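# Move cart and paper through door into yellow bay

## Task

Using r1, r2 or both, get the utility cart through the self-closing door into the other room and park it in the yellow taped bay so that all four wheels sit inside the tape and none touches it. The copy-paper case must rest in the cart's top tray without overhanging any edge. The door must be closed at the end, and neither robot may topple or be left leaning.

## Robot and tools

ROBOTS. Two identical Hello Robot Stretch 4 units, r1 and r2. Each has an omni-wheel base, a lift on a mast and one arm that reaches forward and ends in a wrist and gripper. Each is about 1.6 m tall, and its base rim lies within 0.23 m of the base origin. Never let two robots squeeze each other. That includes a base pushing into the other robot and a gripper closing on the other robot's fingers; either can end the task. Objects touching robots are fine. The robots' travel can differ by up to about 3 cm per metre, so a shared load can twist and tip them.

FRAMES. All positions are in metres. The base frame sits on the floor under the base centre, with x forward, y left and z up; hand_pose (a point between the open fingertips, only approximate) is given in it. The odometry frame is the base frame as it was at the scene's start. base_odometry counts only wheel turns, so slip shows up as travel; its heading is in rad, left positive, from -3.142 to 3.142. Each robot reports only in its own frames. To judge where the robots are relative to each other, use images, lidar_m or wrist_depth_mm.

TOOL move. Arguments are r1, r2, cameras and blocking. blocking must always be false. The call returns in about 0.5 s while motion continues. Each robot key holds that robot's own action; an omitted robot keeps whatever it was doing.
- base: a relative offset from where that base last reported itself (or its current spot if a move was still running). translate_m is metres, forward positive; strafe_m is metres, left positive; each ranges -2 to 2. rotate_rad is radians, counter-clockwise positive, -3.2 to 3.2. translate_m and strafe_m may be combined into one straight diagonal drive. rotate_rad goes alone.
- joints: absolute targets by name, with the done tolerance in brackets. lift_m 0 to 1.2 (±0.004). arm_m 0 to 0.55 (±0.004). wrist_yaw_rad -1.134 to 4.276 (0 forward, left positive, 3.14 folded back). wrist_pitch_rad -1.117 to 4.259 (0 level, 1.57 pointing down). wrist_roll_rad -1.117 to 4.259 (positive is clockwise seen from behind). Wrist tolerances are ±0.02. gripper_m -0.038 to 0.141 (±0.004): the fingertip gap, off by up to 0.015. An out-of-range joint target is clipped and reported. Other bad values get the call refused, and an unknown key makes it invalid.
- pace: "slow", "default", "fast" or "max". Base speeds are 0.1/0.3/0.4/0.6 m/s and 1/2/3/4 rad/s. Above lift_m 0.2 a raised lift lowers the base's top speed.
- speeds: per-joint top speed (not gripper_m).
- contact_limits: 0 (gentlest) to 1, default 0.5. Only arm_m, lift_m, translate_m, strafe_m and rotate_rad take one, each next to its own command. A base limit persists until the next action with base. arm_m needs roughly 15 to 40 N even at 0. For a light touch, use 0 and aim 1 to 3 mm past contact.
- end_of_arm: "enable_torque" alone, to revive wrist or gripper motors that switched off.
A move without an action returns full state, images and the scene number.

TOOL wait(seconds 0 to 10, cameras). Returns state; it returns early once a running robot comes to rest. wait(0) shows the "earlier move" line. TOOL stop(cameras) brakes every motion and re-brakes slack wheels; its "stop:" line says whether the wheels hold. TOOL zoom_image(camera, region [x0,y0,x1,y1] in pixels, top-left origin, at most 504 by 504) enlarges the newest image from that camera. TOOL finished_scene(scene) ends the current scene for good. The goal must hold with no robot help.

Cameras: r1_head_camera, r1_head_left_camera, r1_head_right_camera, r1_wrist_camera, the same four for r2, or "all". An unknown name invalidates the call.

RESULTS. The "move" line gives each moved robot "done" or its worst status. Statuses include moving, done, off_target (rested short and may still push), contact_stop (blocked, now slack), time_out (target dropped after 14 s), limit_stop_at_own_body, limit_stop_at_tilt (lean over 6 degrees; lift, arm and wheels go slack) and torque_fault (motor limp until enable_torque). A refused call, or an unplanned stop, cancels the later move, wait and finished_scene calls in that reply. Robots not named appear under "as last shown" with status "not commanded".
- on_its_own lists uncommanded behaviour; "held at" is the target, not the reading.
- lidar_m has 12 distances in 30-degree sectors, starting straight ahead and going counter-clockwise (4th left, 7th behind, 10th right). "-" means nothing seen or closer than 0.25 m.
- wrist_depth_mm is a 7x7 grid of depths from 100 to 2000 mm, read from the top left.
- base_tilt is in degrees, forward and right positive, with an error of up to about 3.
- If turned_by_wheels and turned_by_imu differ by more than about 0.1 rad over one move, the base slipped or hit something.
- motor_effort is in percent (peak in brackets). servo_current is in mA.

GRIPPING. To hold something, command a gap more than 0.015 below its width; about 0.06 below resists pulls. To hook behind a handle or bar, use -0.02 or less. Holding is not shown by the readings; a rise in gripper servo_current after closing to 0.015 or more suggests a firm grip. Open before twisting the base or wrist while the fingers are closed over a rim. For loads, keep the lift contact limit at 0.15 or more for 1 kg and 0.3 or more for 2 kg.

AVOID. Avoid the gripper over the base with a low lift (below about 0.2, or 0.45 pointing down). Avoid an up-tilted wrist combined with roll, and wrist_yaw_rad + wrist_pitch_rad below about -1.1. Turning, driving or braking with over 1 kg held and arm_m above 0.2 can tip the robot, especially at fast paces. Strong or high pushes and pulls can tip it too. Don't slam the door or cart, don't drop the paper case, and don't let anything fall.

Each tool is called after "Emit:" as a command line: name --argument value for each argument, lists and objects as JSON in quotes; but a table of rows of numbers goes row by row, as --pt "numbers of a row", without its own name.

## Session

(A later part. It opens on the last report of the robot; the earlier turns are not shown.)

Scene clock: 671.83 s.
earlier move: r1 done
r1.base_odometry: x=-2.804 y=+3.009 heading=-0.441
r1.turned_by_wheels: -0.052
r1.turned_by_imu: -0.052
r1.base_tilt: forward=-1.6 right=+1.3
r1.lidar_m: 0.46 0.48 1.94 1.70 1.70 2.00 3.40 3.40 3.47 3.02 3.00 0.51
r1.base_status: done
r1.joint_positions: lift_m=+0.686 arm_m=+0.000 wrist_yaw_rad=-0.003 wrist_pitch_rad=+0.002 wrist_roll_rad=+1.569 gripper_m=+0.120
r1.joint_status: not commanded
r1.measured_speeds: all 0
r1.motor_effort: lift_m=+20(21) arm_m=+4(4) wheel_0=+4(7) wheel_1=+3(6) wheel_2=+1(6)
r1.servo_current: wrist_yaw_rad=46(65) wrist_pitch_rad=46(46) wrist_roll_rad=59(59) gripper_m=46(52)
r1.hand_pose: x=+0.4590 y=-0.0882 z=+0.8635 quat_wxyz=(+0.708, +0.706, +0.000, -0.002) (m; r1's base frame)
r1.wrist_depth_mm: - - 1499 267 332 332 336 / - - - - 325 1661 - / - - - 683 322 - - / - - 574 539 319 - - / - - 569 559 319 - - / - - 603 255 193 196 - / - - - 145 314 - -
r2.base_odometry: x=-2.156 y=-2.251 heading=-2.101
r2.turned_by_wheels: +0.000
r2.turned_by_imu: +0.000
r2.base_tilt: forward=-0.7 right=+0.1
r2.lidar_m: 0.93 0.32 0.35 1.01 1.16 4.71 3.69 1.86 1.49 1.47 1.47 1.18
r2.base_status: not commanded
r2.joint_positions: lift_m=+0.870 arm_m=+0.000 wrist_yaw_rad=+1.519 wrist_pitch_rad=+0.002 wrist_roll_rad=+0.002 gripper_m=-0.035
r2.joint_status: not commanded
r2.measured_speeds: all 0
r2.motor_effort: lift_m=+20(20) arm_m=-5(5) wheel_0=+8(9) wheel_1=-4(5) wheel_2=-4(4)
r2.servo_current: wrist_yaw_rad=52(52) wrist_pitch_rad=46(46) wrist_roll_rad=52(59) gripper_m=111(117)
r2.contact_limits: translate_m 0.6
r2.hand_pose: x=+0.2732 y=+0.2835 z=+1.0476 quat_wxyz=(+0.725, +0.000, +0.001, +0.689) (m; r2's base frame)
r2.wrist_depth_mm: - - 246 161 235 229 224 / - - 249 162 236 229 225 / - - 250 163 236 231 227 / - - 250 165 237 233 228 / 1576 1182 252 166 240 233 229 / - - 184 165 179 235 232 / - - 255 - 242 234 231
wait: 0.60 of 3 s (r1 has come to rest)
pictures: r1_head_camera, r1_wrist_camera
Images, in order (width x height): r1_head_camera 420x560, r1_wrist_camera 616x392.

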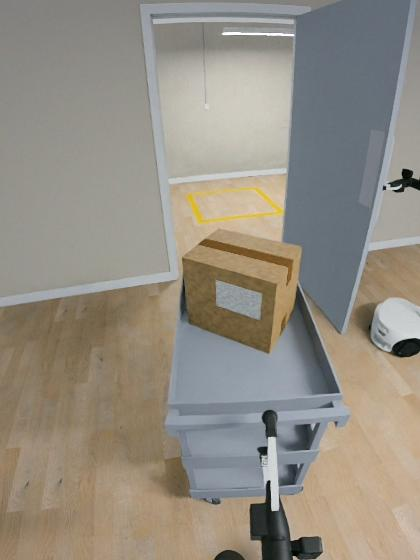

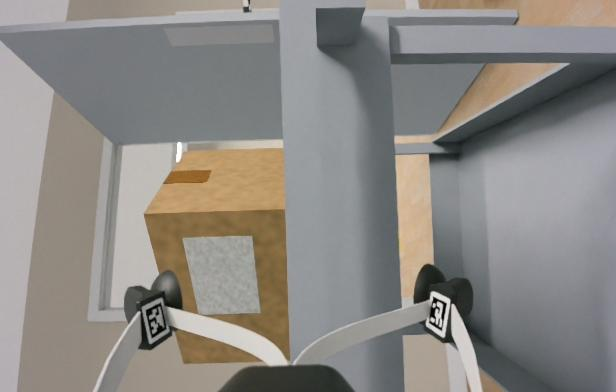

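Emit:
move --blocking false --r1 '{"base":{"translate_m":0.15,"strafe_m":0.02},"pace":"slow"}'

Emit:
wait --seconds 4

Emit:
move --blocking false --r1 '{"joints":{"gripper_m":-0.03}}'

Emit:
wait --seconds 3

Emit:
move --blocking false --r1 '{"base":{"translate_m":0.5},"pace":"slow"}'

Emit:
wait --seconds 8 --cameras '["r1_head_camera","r1_wrist_camera"]'

Scene clock: 684.83 s.
move: r1 moving
r1.base_odometry: x=-2.792 y=+3.005 heading=-0.441
r1.turned_by_wheels: +0.000
r1.turned_by_imu: +0.000
r1.base_tilt: forward=-1.6 right=+1.3
r1.lidar_m: 0.45 0.48 1.95 1.68 1.71 2.01 3.40 3.41 3.44 3.01 3.02 0.49
r1.base_status: translate_m moving; strafe_m moving
r1.joint_positions: lift_m=+0.686 arm_m=+0.000 wrist_yaw_rad=-0.003 wrist_pitch_rad=+0.002 wrist_roll_rad=+1.569 gripper_m=+0.120
r1.joint_status: not commanded
r1.measured_speeds: translate_m=+0.048 strafe_m=+0.007 rotate_rad=-0.003 lift_m=+0.000 arm_m=+0.000 wrist_yaw_rad=+0.000 wrist_pitch_rad=+0.000 wrist_roll_rad=+0.000
r1.motor_effort: lift_m=+21(21) arm_m=+4(4) wheel_0=+6(7) wheel_1=+4(7) wheel_2=-5(6)
r1.servo_current: wrist_yaw_rad=59(59) wrist_pitch_rad=46(52) wrist_roll_rad=39(72) gripper_m=39(46)
r1.hand_pose: x=+0.4590 y=-0.0882 z=+0.8635 quat_wxyz=(+0.708, +0.706, +0.000, -0.002) (m; r1's base frame)
r1.wrist_depth_mm: - - 1537 255 324 324 334 / - - - - - 1708 - / - - - 251 312 - - / - - 559 248 307 - - / - - 554 539 307 - - / - - 591 246 191 196 - / - - 661 145 304 - -
r2: as last shown
r2.base_tilt: forward=-0.7 right=+0.0
r2.lidar_m: 0.89 0.33 0.36 1.00 1.18 4.73 3.70 1.84 1.46 1.48 1.46 1.16
r2.servo_current: wrist_yaw_rad=46(65) wrist_pitch_rad=46(46) wrist_roll_rad=39(46) gripper_m=111(117)
r2.contact_limits: translate_m 0.6
r2.wrist_depth_mm: - - 246 161 235 229 224 / - - 247 162 236 229 226 / - - 249 163 237 231 227 / - - 250 166 238 233 227 / 1576 1182 253 166 239 233 229 / - - 185 164 179 235 231 / 1618 - 253 - 241 234 232
pictures: none

Scene clock: 687.13 s.
earlier move: r1 done
r1.base_odometry: x=-2.660 y=+2.963 heading=-0.440
r1.turned_by_wheels: +0.000
r1.turned_by_imu: +0.000
r1.base_tilt: forward=-1.6 right=+1.3
r1.lidar_m: 0.34 0.38 1.97 1.68 1.71 2.03 3.54 3.56 3.46 3.01 1.70 0.42
r1.base_status: done
r1.joint_positions: lift_m=+0.686 arm_m=+0.000 wrist_yaw_rad=-0.002 wrist_pitch_rad=+0.009 wrist_roll_rad=+1.569 gripper_m=+0.120
r1.joint_status: not commanded
r1.measured_speeds: all 0
r1.motor_effort: lift_m=+20(21) arm_m=+4(4) wheel_0=+6(7) wheel_1=+4(7) wheel_2=-2(7)
r1.servo_current: wrist_yaw_rad=39(78) wrist_pitch_rad=46(65) wrist_roll_rad=46(78) gripper_m=46(46)
r1.hand_pose: x=+0.4591 y=-0.0880 z=+0.8614 quat_wxyz=(+0.708, +0.706, +0.003, -0.004) (m; r1's base frame)
r1.wrist_depth_mm: - - - 213 214 1397 1205 / - - - - 213 1576 - / - - 585 151 213 - - / - 445 442 151 213 - - / - 462 455 151 212 - - / 1983 202 492 150 212 192 - / - 160 559 138 211 - -
r2.base_odometry: x=-2.156 y=-2.251 heading=-2.101
r2.turned_by_wheels: +0.000
r2.turned_by_imu: +0.000
r2.base_tilt: forward=-0.6 right=+0.0
r2.lidar_m: 0.93 0.34 0.38 1.00 1.21 4.71 3.70 1.88 1.49 1.45 1.45 1.18
r2.base_status: not commanded
r2.joint_positions: lift_m=+0.870 arm_m=+0.000 wrist_yaw_rad=+1.519 wrist_pitch_rad=+0.002 wrist_roll_rad=+0.002 gripper_m=-0.035
r2.joint_status: not commanded
r2.measured_speeds: all 0
r2.motor_effort: lift_m=+20(20) arm_m=-5(5) wheel_0=+8(9) wheel_1=-5(5) wheel_2=-4(5)
r2.servo_current: wrist_yaw_rad=46(65) wrist_pitch_rad=46(46) wrist_roll_rad=46(65) gripper_m=104(124)
r2.contact_limits: translate_m 0.6
r2.hand_pose: x=+0.2732 y=+0.2835 z=+1.0476 quat_wxyz=(+0.725, +0.000, +0.001, +0.689) (m; r2's base frame)
r2.wrist_depth_mm: - - 247 161 235 230 224 / - - 247 162 235 229 226 / - - 250 163 236 230 225 / - - 250 165 238 233 228 / 1499 1366 252 166 240 235 229 / - - 184 164 179 234 231 / - 1118 - - 242 234 232
wait: 2.30 of 4 s (r1 has come to rest)
pictures: none

Scene clock: 687.63 s.
move: r1 moving
r1.base_odometry: x=-2.660 y=+2.963 heading=-0.440
r1.turned_by_wheels: +0.000
r1.turned_by_imu: +0.000
r1.base_tilt: forward=-1.6 right=+1.3
r1.lidar_m: 0.36 0.39 1.96 1.70 1.72 2.04 3.56 3.56 3.42 3.00 1.71 0.42
r1.base_status: not commanded
r1.joint_positions: lift_m=+0.686 arm_m=+0.000 wrist_yaw_rad=-0.002 wrist_pitch_rad=+0.012 wrist_roll_rad=+1.569 gripper_m=+0.106
r1.joint_status: gripper_m moving
r1.measured_speeds: translate_m=+0.000 strafe_m=+0.000 rotate_rad=+0.000 lift_m=+0.000 arm_m=+0.000 wrist_yaw_rad=+0.000 wrist_pitch_rad=+0.022 wrist_roll_rad=+0.000
r1.motor_effort: lift_m=+21(21) arm_m=+4(4) wheel_0=+6(6) wheel_1=+3(4) wheel_2=-2(2)
r1.servo_current: wrist_yaw_rad=59(59) wrist_pitch_rad=72(72) wrist_roll_rad=20(65) gripper_m=124(124)
r1.hand_pose: x=+0.4591 y=-0.0880 z=+0.8606 quat_wxyz=(+0.708, +0.706, +0.004, -0.005) (m; r1's base frame)
r1.wrist_depth_mm: - - - 212 215 1464 1138 / - - - 213 214 1618 - / - - 591 211 213 - - / - 442 445 - 213 - - / - 452 449 211 213 - - / 1983 213 215 210 211 189 - / - 175 564 138 213 - -
r2: as last shown
r2.base_tilt: forward=-0.7 right=+0.1
r2.lidar_m: 0.90 0.33 0.37 1.02 1.19 4.72 3.68 1.85 1.50 1.47 1.45 1.16
r2.motor_effort: lift_m=+20(20) arm_m=-5(5) wheel_0=+8(9) wheel_1=-5(5) wheel_2=-4(4)
r2.servo_current: wrist_yaw_rad=46(52) wrist_pitch_rad=39(39) wrist_roll_rad=46(59) gripper_m=104(117)
r2.contact_limits: translate_m 0.6
r2.wrist_depth_mm: - - 245 161 235 229 224 / - - 249 161 236 229 225 / - - 250 163 236 231 226 / - - 250 166 238 232 228 / 1537 1308 252 166 240 232 229 / - - 184 165 179 235 230 / - 1118 - - 242 234 232
pictures: none

Scene clock: 689.37 s.
earlier move: r1 done
r1.base_odometry: x=-2.659 y=+2.963 heading=-0.441
r1.turned_by_wheels: +0.000
r1.turned_by_imu: +0.000
r1.base_tilt: forward=-1.6 right=+1.3
r1.lidar_m: 0.38 0.39 1.94 1.73 1.70 2.04 3.53 3.56 3.43 3.00 1.75 0.42
r1.base_status: not commanded
r1.joint_positions: lift_m=+0.686 arm_m=+0.000 wrist_yaw_rad=+0.001 wrist_pitch_rad=+0.013 wrist_roll_rad=+1.569 gripper_m=-0.029
r1.joint_status: all done
r1.measured_speeds: all 0
r1.motor_effort: lift_m=+21(21) arm_m=-4(4) wheel_0=+1(6) wheel_1=+0(4) wheel_2=+2(5)
r1.servo_current: wrist_yaw_rad=39(65) wrist_pitch_rad=65(150) wrist_roll_rad=72(72) gripper_m=59(286)
r1.hand_pose: x=+0.4594 y=-0.0870 z=+0.8604 quat_wxyz=(+0.708, +0.706, +0.005, -0.004) (m; r1's base frame)
r1.wrist_depth_mm: - - - 236 238 1366 1182 / - - - 236 236 1661 - / - - 640 235 236 - - / - 504 469 233 235 - - / - 480 477 173 234 - - / 1921 525 500 177 181 - - / - 137 177 - 231 128 -
r2.base_odometry: x=-2.156 y=-2.251 heading=-2.101
r2.turned_by_wheels: +0.000
r2.turned_by_imu: +0.000
r2.base_tilt: forward=-0.7 right=+0.0
r2.lidar_m: 0.92 0.32 0.34 1.03 1.19 4.73 3.69 1.86 1.51 1.44 1.44 1.17
r2.base_status: not commanded
r2.joint_positions: lift_m=+0.870 arm_m=+0.000 wrist_yaw_rad=+1.519 wrist_pitch_rad=+0.002 wrist_roll_rad=+0.002 gripper_m=-0.035
r2.joint_status: not commanded
r2.measured_speeds: all 0
r2.motor_effort: lift_m=+20(20) arm_m=-5(5) wheel_0=+8(9) wheel_1=-5(5) wheel_2=-4(4)
r2.servo_current: wrist_yaw_rad=46(59) wrist_pitch_rad=39(46) wrist_roll_rad=52(65) gripper_m=111(117)
r2.contact_limits: translate_m 0.6
r2.hand_pose: x=+0.2732 y=+0.2835 z=+1.0476 quat_wxyz=(+0.725, +0.000, +0.001, +0.689) (m; r2's base frame)
r2.wrist_depth_mm: - - 246 161 235 229 224 / - - 248 161 236 229 226 / - - 248 163 237 231 227 / - - 250 166 238 232 228 / 1537 1430 251 166 241 234 229 / - - 183 164 179 234 232 / - - - - 241 234 231
wait: 1.73 of 3 s (r1 has come to rest)
pictures: none

Scene clock: 689.87 s.
move: r1 moving
r1.base_odometry: x=-2.648 y=+2.958 heading=-0.440
r1.turned_by_wheels: +0.000
r1.turned_by_imu: +0.000
r1.base_tilt: forward=-1.6 right=+1.3
r1.lidar_m: 0.38 0.37 1.96 1.70 1.72 2.04 3.55 3.57 3.43 3.01 1.73 0.43
r1.base_status: translate_m moving
r1.joint_positions: lift_m=+0.686 arm_m=+0.000 wrist_yaw_rad=+0.001 wrist_pitch_rad=+0.013 wrist_roll_rad=+1.569 gripper_m=-0.029
r1.joint_status: not commanded
r1.measured_speeds: translate_m=+0.049 strafe_m=+0.000 rotate_rad=+0.001 lift_m=+0.000 arm_m=+0.000 wrist_yaw_rad=+0.000 wrist_pitch_rad=+0.000 wrist_roll_rad=+0.000
r1.motor_effort: lift_m=+21(21) arm_m=-1(4) wheel_0=+5(7) wheel_1=+3(7) wheel_2=-8(9)
r1.servo_current: wrist_yaw_rad=33(65) wrist_pitch_rad=72(78) wrist_roll_rad=65(65) gripper_m=52(59)
r1.hand_pose: x=+0.4594 y=-0.0870 z=+0.8604 quat_wxyz=(+0.708, +0.706, +0.005, -0.004) (m; r1's base frame)
r1.wrist_depth_mm: - - 1308 239 240 260 1060 / - - - 237 238 1661 - / - - - 236 236 820 - / - 521 492 233 234 - - / - 469 469 171 233 - - / 1983 521 213 170 183 - - / - 143 179 - 229 127 -
r2: as last shown
r2.base_tilt: forward=-0.7 right=+0.1
r2.lidar_m: 0.90 0.30 0.36 1.01 1.20 4.73 3.69 1.85 1.51 1.48 1.47 1.17
r2.motor_effort: lift_m=+20(20) arm_m=-5(5) wheel_0=+8(9) wheel_1=-4(5) wheel_2=-4(5)
r2.servo_current: wrist_yaw_rad=52(59) wrist_pitch_rad=39(46) wrist_roll_rad=46(65) gripper_m=111(111)
r2.contact_limits: translate_m 0.6
r2.wrist_depth_mm: - - 245 161 235 229 225 / - - 247 162 235 229 226 / - - 249 163 238 231 226 / - - 250 166 239 233 228 / 1537 1366 252 166 239 234 229 / - - 184 165 179 234 231 / - - - - 241 234 232
pictures: none

Scene clock: 695.67 s.
earlier move: r1 done
r1.base_odometry: x=-2.207 y=+2.750 heading=-0.440
r1.turned_by_wheels: +0.000
r1.turned_by_imu: +0.001
r1.base_tilt: forward=-1.6 right=+1.3
r1.lidar_m: 0.34 0.31 2.09 1.83 1.84 2.17 3.95 4.04 3.33 2.89 1.32 0.47
r1.base_status: done
r1.joint_positions: lift_m=+0.686 arm_m=+0.000 wrist_yaw_rad=+0.001 wrist_pitch_rad=+0.013 wrist_roll_rad=+1.569 gripper_m=-0.029
r1.joint_status: not commanded
r1.measured_speeds: all 0
r1.motor_effort: lift_m=+21(21) arm_m=+4(4) wheel_0=+5(11) wheel_1=+4(8) wheel_2=-1(9)
r1.servo_current: wrist_yaw_rad=46(72) wrist_pitch_rad=72(78) wrist_roll_rad=59(65) gripper_m=52(65)
r1.hand_pose: x=+0.4594 y=-0.0870 z=+0.8604 quat_wxyz=(+0.708, +0.706, +0.005, -0.004) (m; r1's base frame)
r1.wrist_depth_mm: - - - - - 314 1118 / - - - - 303 319 320 / - - - - 274 1661 1281 / - - - 252 256 1808 - / - - 591 235 241 - - / - 445 209 174 184 - - / - 445 455 130 214 127 -
r2.base_odometry: x=-2.156 y=-2.251 heading=-2.101
r2.turned_by_wheels: +0.000
r2.turned_by_imu: +0.001
r2.base_tilt: forward=-0.6 right=+0.0
r2.lidar_m: 0.92 0.32 0.35 1.01 1.33 4.69 3.71 1.82 1.50 1.46 1.43 1.16
r2.base_status: not commanded
r2.joint_positions: lift_m=+0.870 arm_m=+0.000 wrist_yaw_rad=+1.519 wrist_pitch_rad=+0.002 wrist_roll_rad=+0.002 gripper_m=-0.035
r2.joint_status: not commanded
r2.measured_speeds: all 0
r2.motor_effort: lift_m=+20(20) arm_m=-5(6) wheel_0=+9(9) wheel_1=-5(5) wheel_2=-4(5)
r2.servo_current: wrist_yaw_rad=33(59) wrist_pitch_rad=46(52) wrist_roll_rad=46(65) gripper_m=117(124)
r2.contact_limits: translate_m 0.6
r2.hand_pose: x=+0.2732 y=+0.2835 z=+1.0476 quat_wxyz=(+0.725, +0.000, +0.001, +0.689) (m; r2's base frame)
r2.wrist_depth_mm: - - 247 161 234 229 224 / - - 248 161 236 229 225 / - - 249 163 237 232 226 / - - 250 165 239 232 228 / - - 251 165 240 233 229 / - - 185 165 178 235 230 / - - 254 - 242 234 233
wait: 5.80 of 8 s (r1 has come to rest)
pictures: r1_head_camera, r1_wrist_camera
Images, in order (width x height): r1_head_camera 420x560, r1_wrist_camera 616x392.

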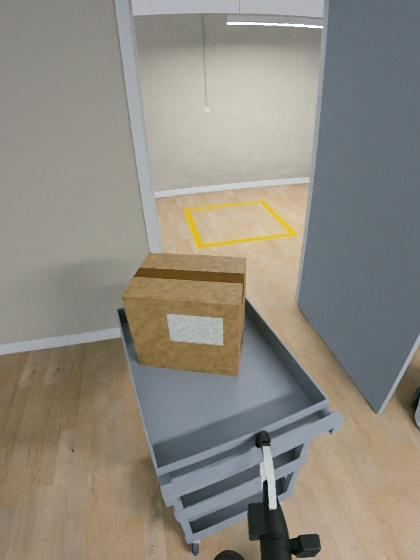

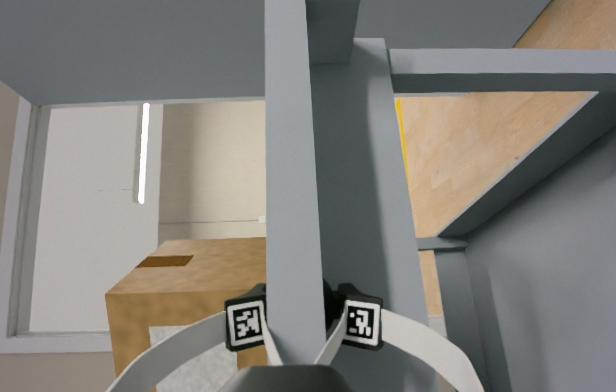

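Emit:
move --blocking false --r1 '{"base":{"strafe_m":0.28},"pace":"slow"}'

Emit:
wait --seconds 6 --cameras '["r1_head_camera"]'

Scene clock: 704.97 s.
move: r1 moving
r1.base_odometry: x=-2.201 y=+2.763 heading=-0.440
r1.turned_by_wheels: +0.000
r1.turned_by_imu: +0.000
r1.base_tilt: forward=-1.6 right=+1.3
r1.lidar_m: 0.33 0.33 2.08 1.81 1.80 2.16 3.90 4.04 3.33 2.90 1.32 0.45
r1.base_status: strafe_m moving
r1.joint_positions: lift_m=+0.686 arm_m=+0.000 wrist_yaw_rad=+0.001 wrist_pitch_rad=+0.013 wrist_roll_rad=+1.569 gripper_m=-0.029
r1.joint_status: not commanded
r1.measured_speeds: translate_m=+0.000 strafe_m=+0.056 rotate_rad=+0.002 lift_m=+0.000 arm_m=+0.000 wrist_yaw_rad=+0.000 wrist_pitch_rad=+0.000 wrist_roll_rad=+0.000
r1.motor_effort: lift_m=+21(21) arm_m=+4(4) wheel_0=-9(9) wheel_1=+4(7) wheel_2=-1(2)
r1.servo_current: wrist_yaw_rad=52(65) wrist_pitch_rad=72(78) wrist_roll_rad=39(52) gripper_m=59(65)
r1.hand_pose: x=+0.4594 y=-0.0870 z=+0.8604 quat_wxyz=(+0.708, +0.706, +0.005, -0.004) (m; r1's base frame)
r1.wrist_depth_mm: - - - 243 - - 1182 / - - - - 306 319 320 / - - - - 279 1708 1255 / - - - 256 256 1863 - / - - 627 237 240 - - / - 449 188 174 182 - - / - 445 455 129 213 127 -
r2: as last shown
r2.turned_by_imu: +0.000
r2.base_tilt: forward=-0.7 right=+0.0
r2.lidar_m: 0.89 0.34 0.36 1.01 1.37 4.73 3.71 1.82 1.48 1.49 1.45 1.17
r2.motor_effort: lift_m=+20(20) arm_m=-5(5) wheel_0=+8(9) wheel_1=-4(5) wheel_2=-4(4)
r2.servo_current: wrist_yaw_rad=39(52) wrist_pitch_rad=46(46) wrist_roll_rad=46(52) gripper_m=111(111)
r2.contact_limits: translate_m 0.6
r2.wrist_depth_mm: - - 247 161 234 230 224 / - - 247 162 236 230 226 / - - 249 163 236 231 227 / - - 250 166 239 232 228 / - - 252 166 239 233 229 / - - 185 164 179 235 231 / - - 254 - 241 233 232
pictures: none

Scene clock: 708.40 s.
earlier move: r1 done
r1.base_odometry: x=-2.088 y=+3.003 heading=-0.440
r1.turned_by_wheels: +0.000
r1.turned_by_imu: +0.001
r1.base_tilt: forward=-1.6 right=+1.3
r1.lidar_m: 0.37 0.41 1.79 1.57 1.56 1.88 3.45 4.11 3.63 3.16 1.48 0.43
r1.base_status: done
r1.joint_positions: lift_m=+0.686 arm_m=+0.000 wrist_yaw_rad=-0.003 wrist_pitch_rad=+0.013 wrist_roll_rad=+1.569 gripper_m=-0.029
r1.joint_status: not commanded
r1.measured_speeds: all 0
r1.motor_effort: lift_m=+21(21) arm_m=+2(4) wheel_0=-4(12) wheel_1=+2(9) wheel_2=+1(3)
r1.servo_current: wrist_yaw_rad=46(65) wrist_pitch_rad=72(78) wrist_roll_rad=46(72) gripper_m=59(65)
r1.hand_pose: x=+0.4590 y=-0.0882 z=+0.8604 quat_wxyz=(+0.708, +0.706, +0.003, -0.005) (m; r1's base frame)
r1.wrist_depth_mm: - - - 237 240 1464 1138 / 1708 - - 235 237 1661 - / - - - 233 236 - - / - 517 484 233 234 - - / - 473 469 171 232 - - / - 517 187 187 181 - - / - 144 559 129 229 127 -
r2.base_odometry: x=-2.156 y=-2.251 heading=-2.101
r2.turned_by_wheels: +0.000
r2.turned_by_imu: +0.000
r2.base_tilt: forward=-0.7 right=+0.1
r2.lidar_m: 0.92 0.33 0.36 1.21 1.73 4.71 3.69 1.87 1.51 1.45 1.47 1.16
r2.base_status: not commanded
r2.joint_positions: lift_m=+0.870 arm_m=+0.000 wrist_yaw_rad=+1.519 wrist_pitch_rad=+0.002 wrist_roll_rad=+0.002 gripper_m=-0.035
r2.joint_status: not commanded
r2.measured_speeds: all 0
r2.motor_effort: lift_m=+20(20) arm_m=-5(6) wheel_0=+8(9) wheel_1=-4(5) wheel_2=-4(4)
r2.servo_current: wrist_yaw_rad=59(59) wrist_pitch_rad=46(52) wrist_roll_rad=52(59) gripper_m=111(117)
r2.contact_limits: translate_m 0.6
r2.hand_pose: x=+0.2732 y=+0.2835 z=+1.0476 quat_wxyz=(+0.725, +0.000, +0.001, +0.689) (m; r2's base frame)
r2.wrist_depth_mm: - - 245 161 236 229 224 / - - 246 162 236 230 226 / - - 249 163 236 231 226 / - - 251 165 238 232 228 / - - 253 166 239 234 229 / - - 185 165 179 235 231 / - - 255 - 241 234 233
wait: 3.43 of 6 s (r1 has come to rest)
pictures: r1_head_camera
Images, in order (width x height): r1_head_camera 420x560.

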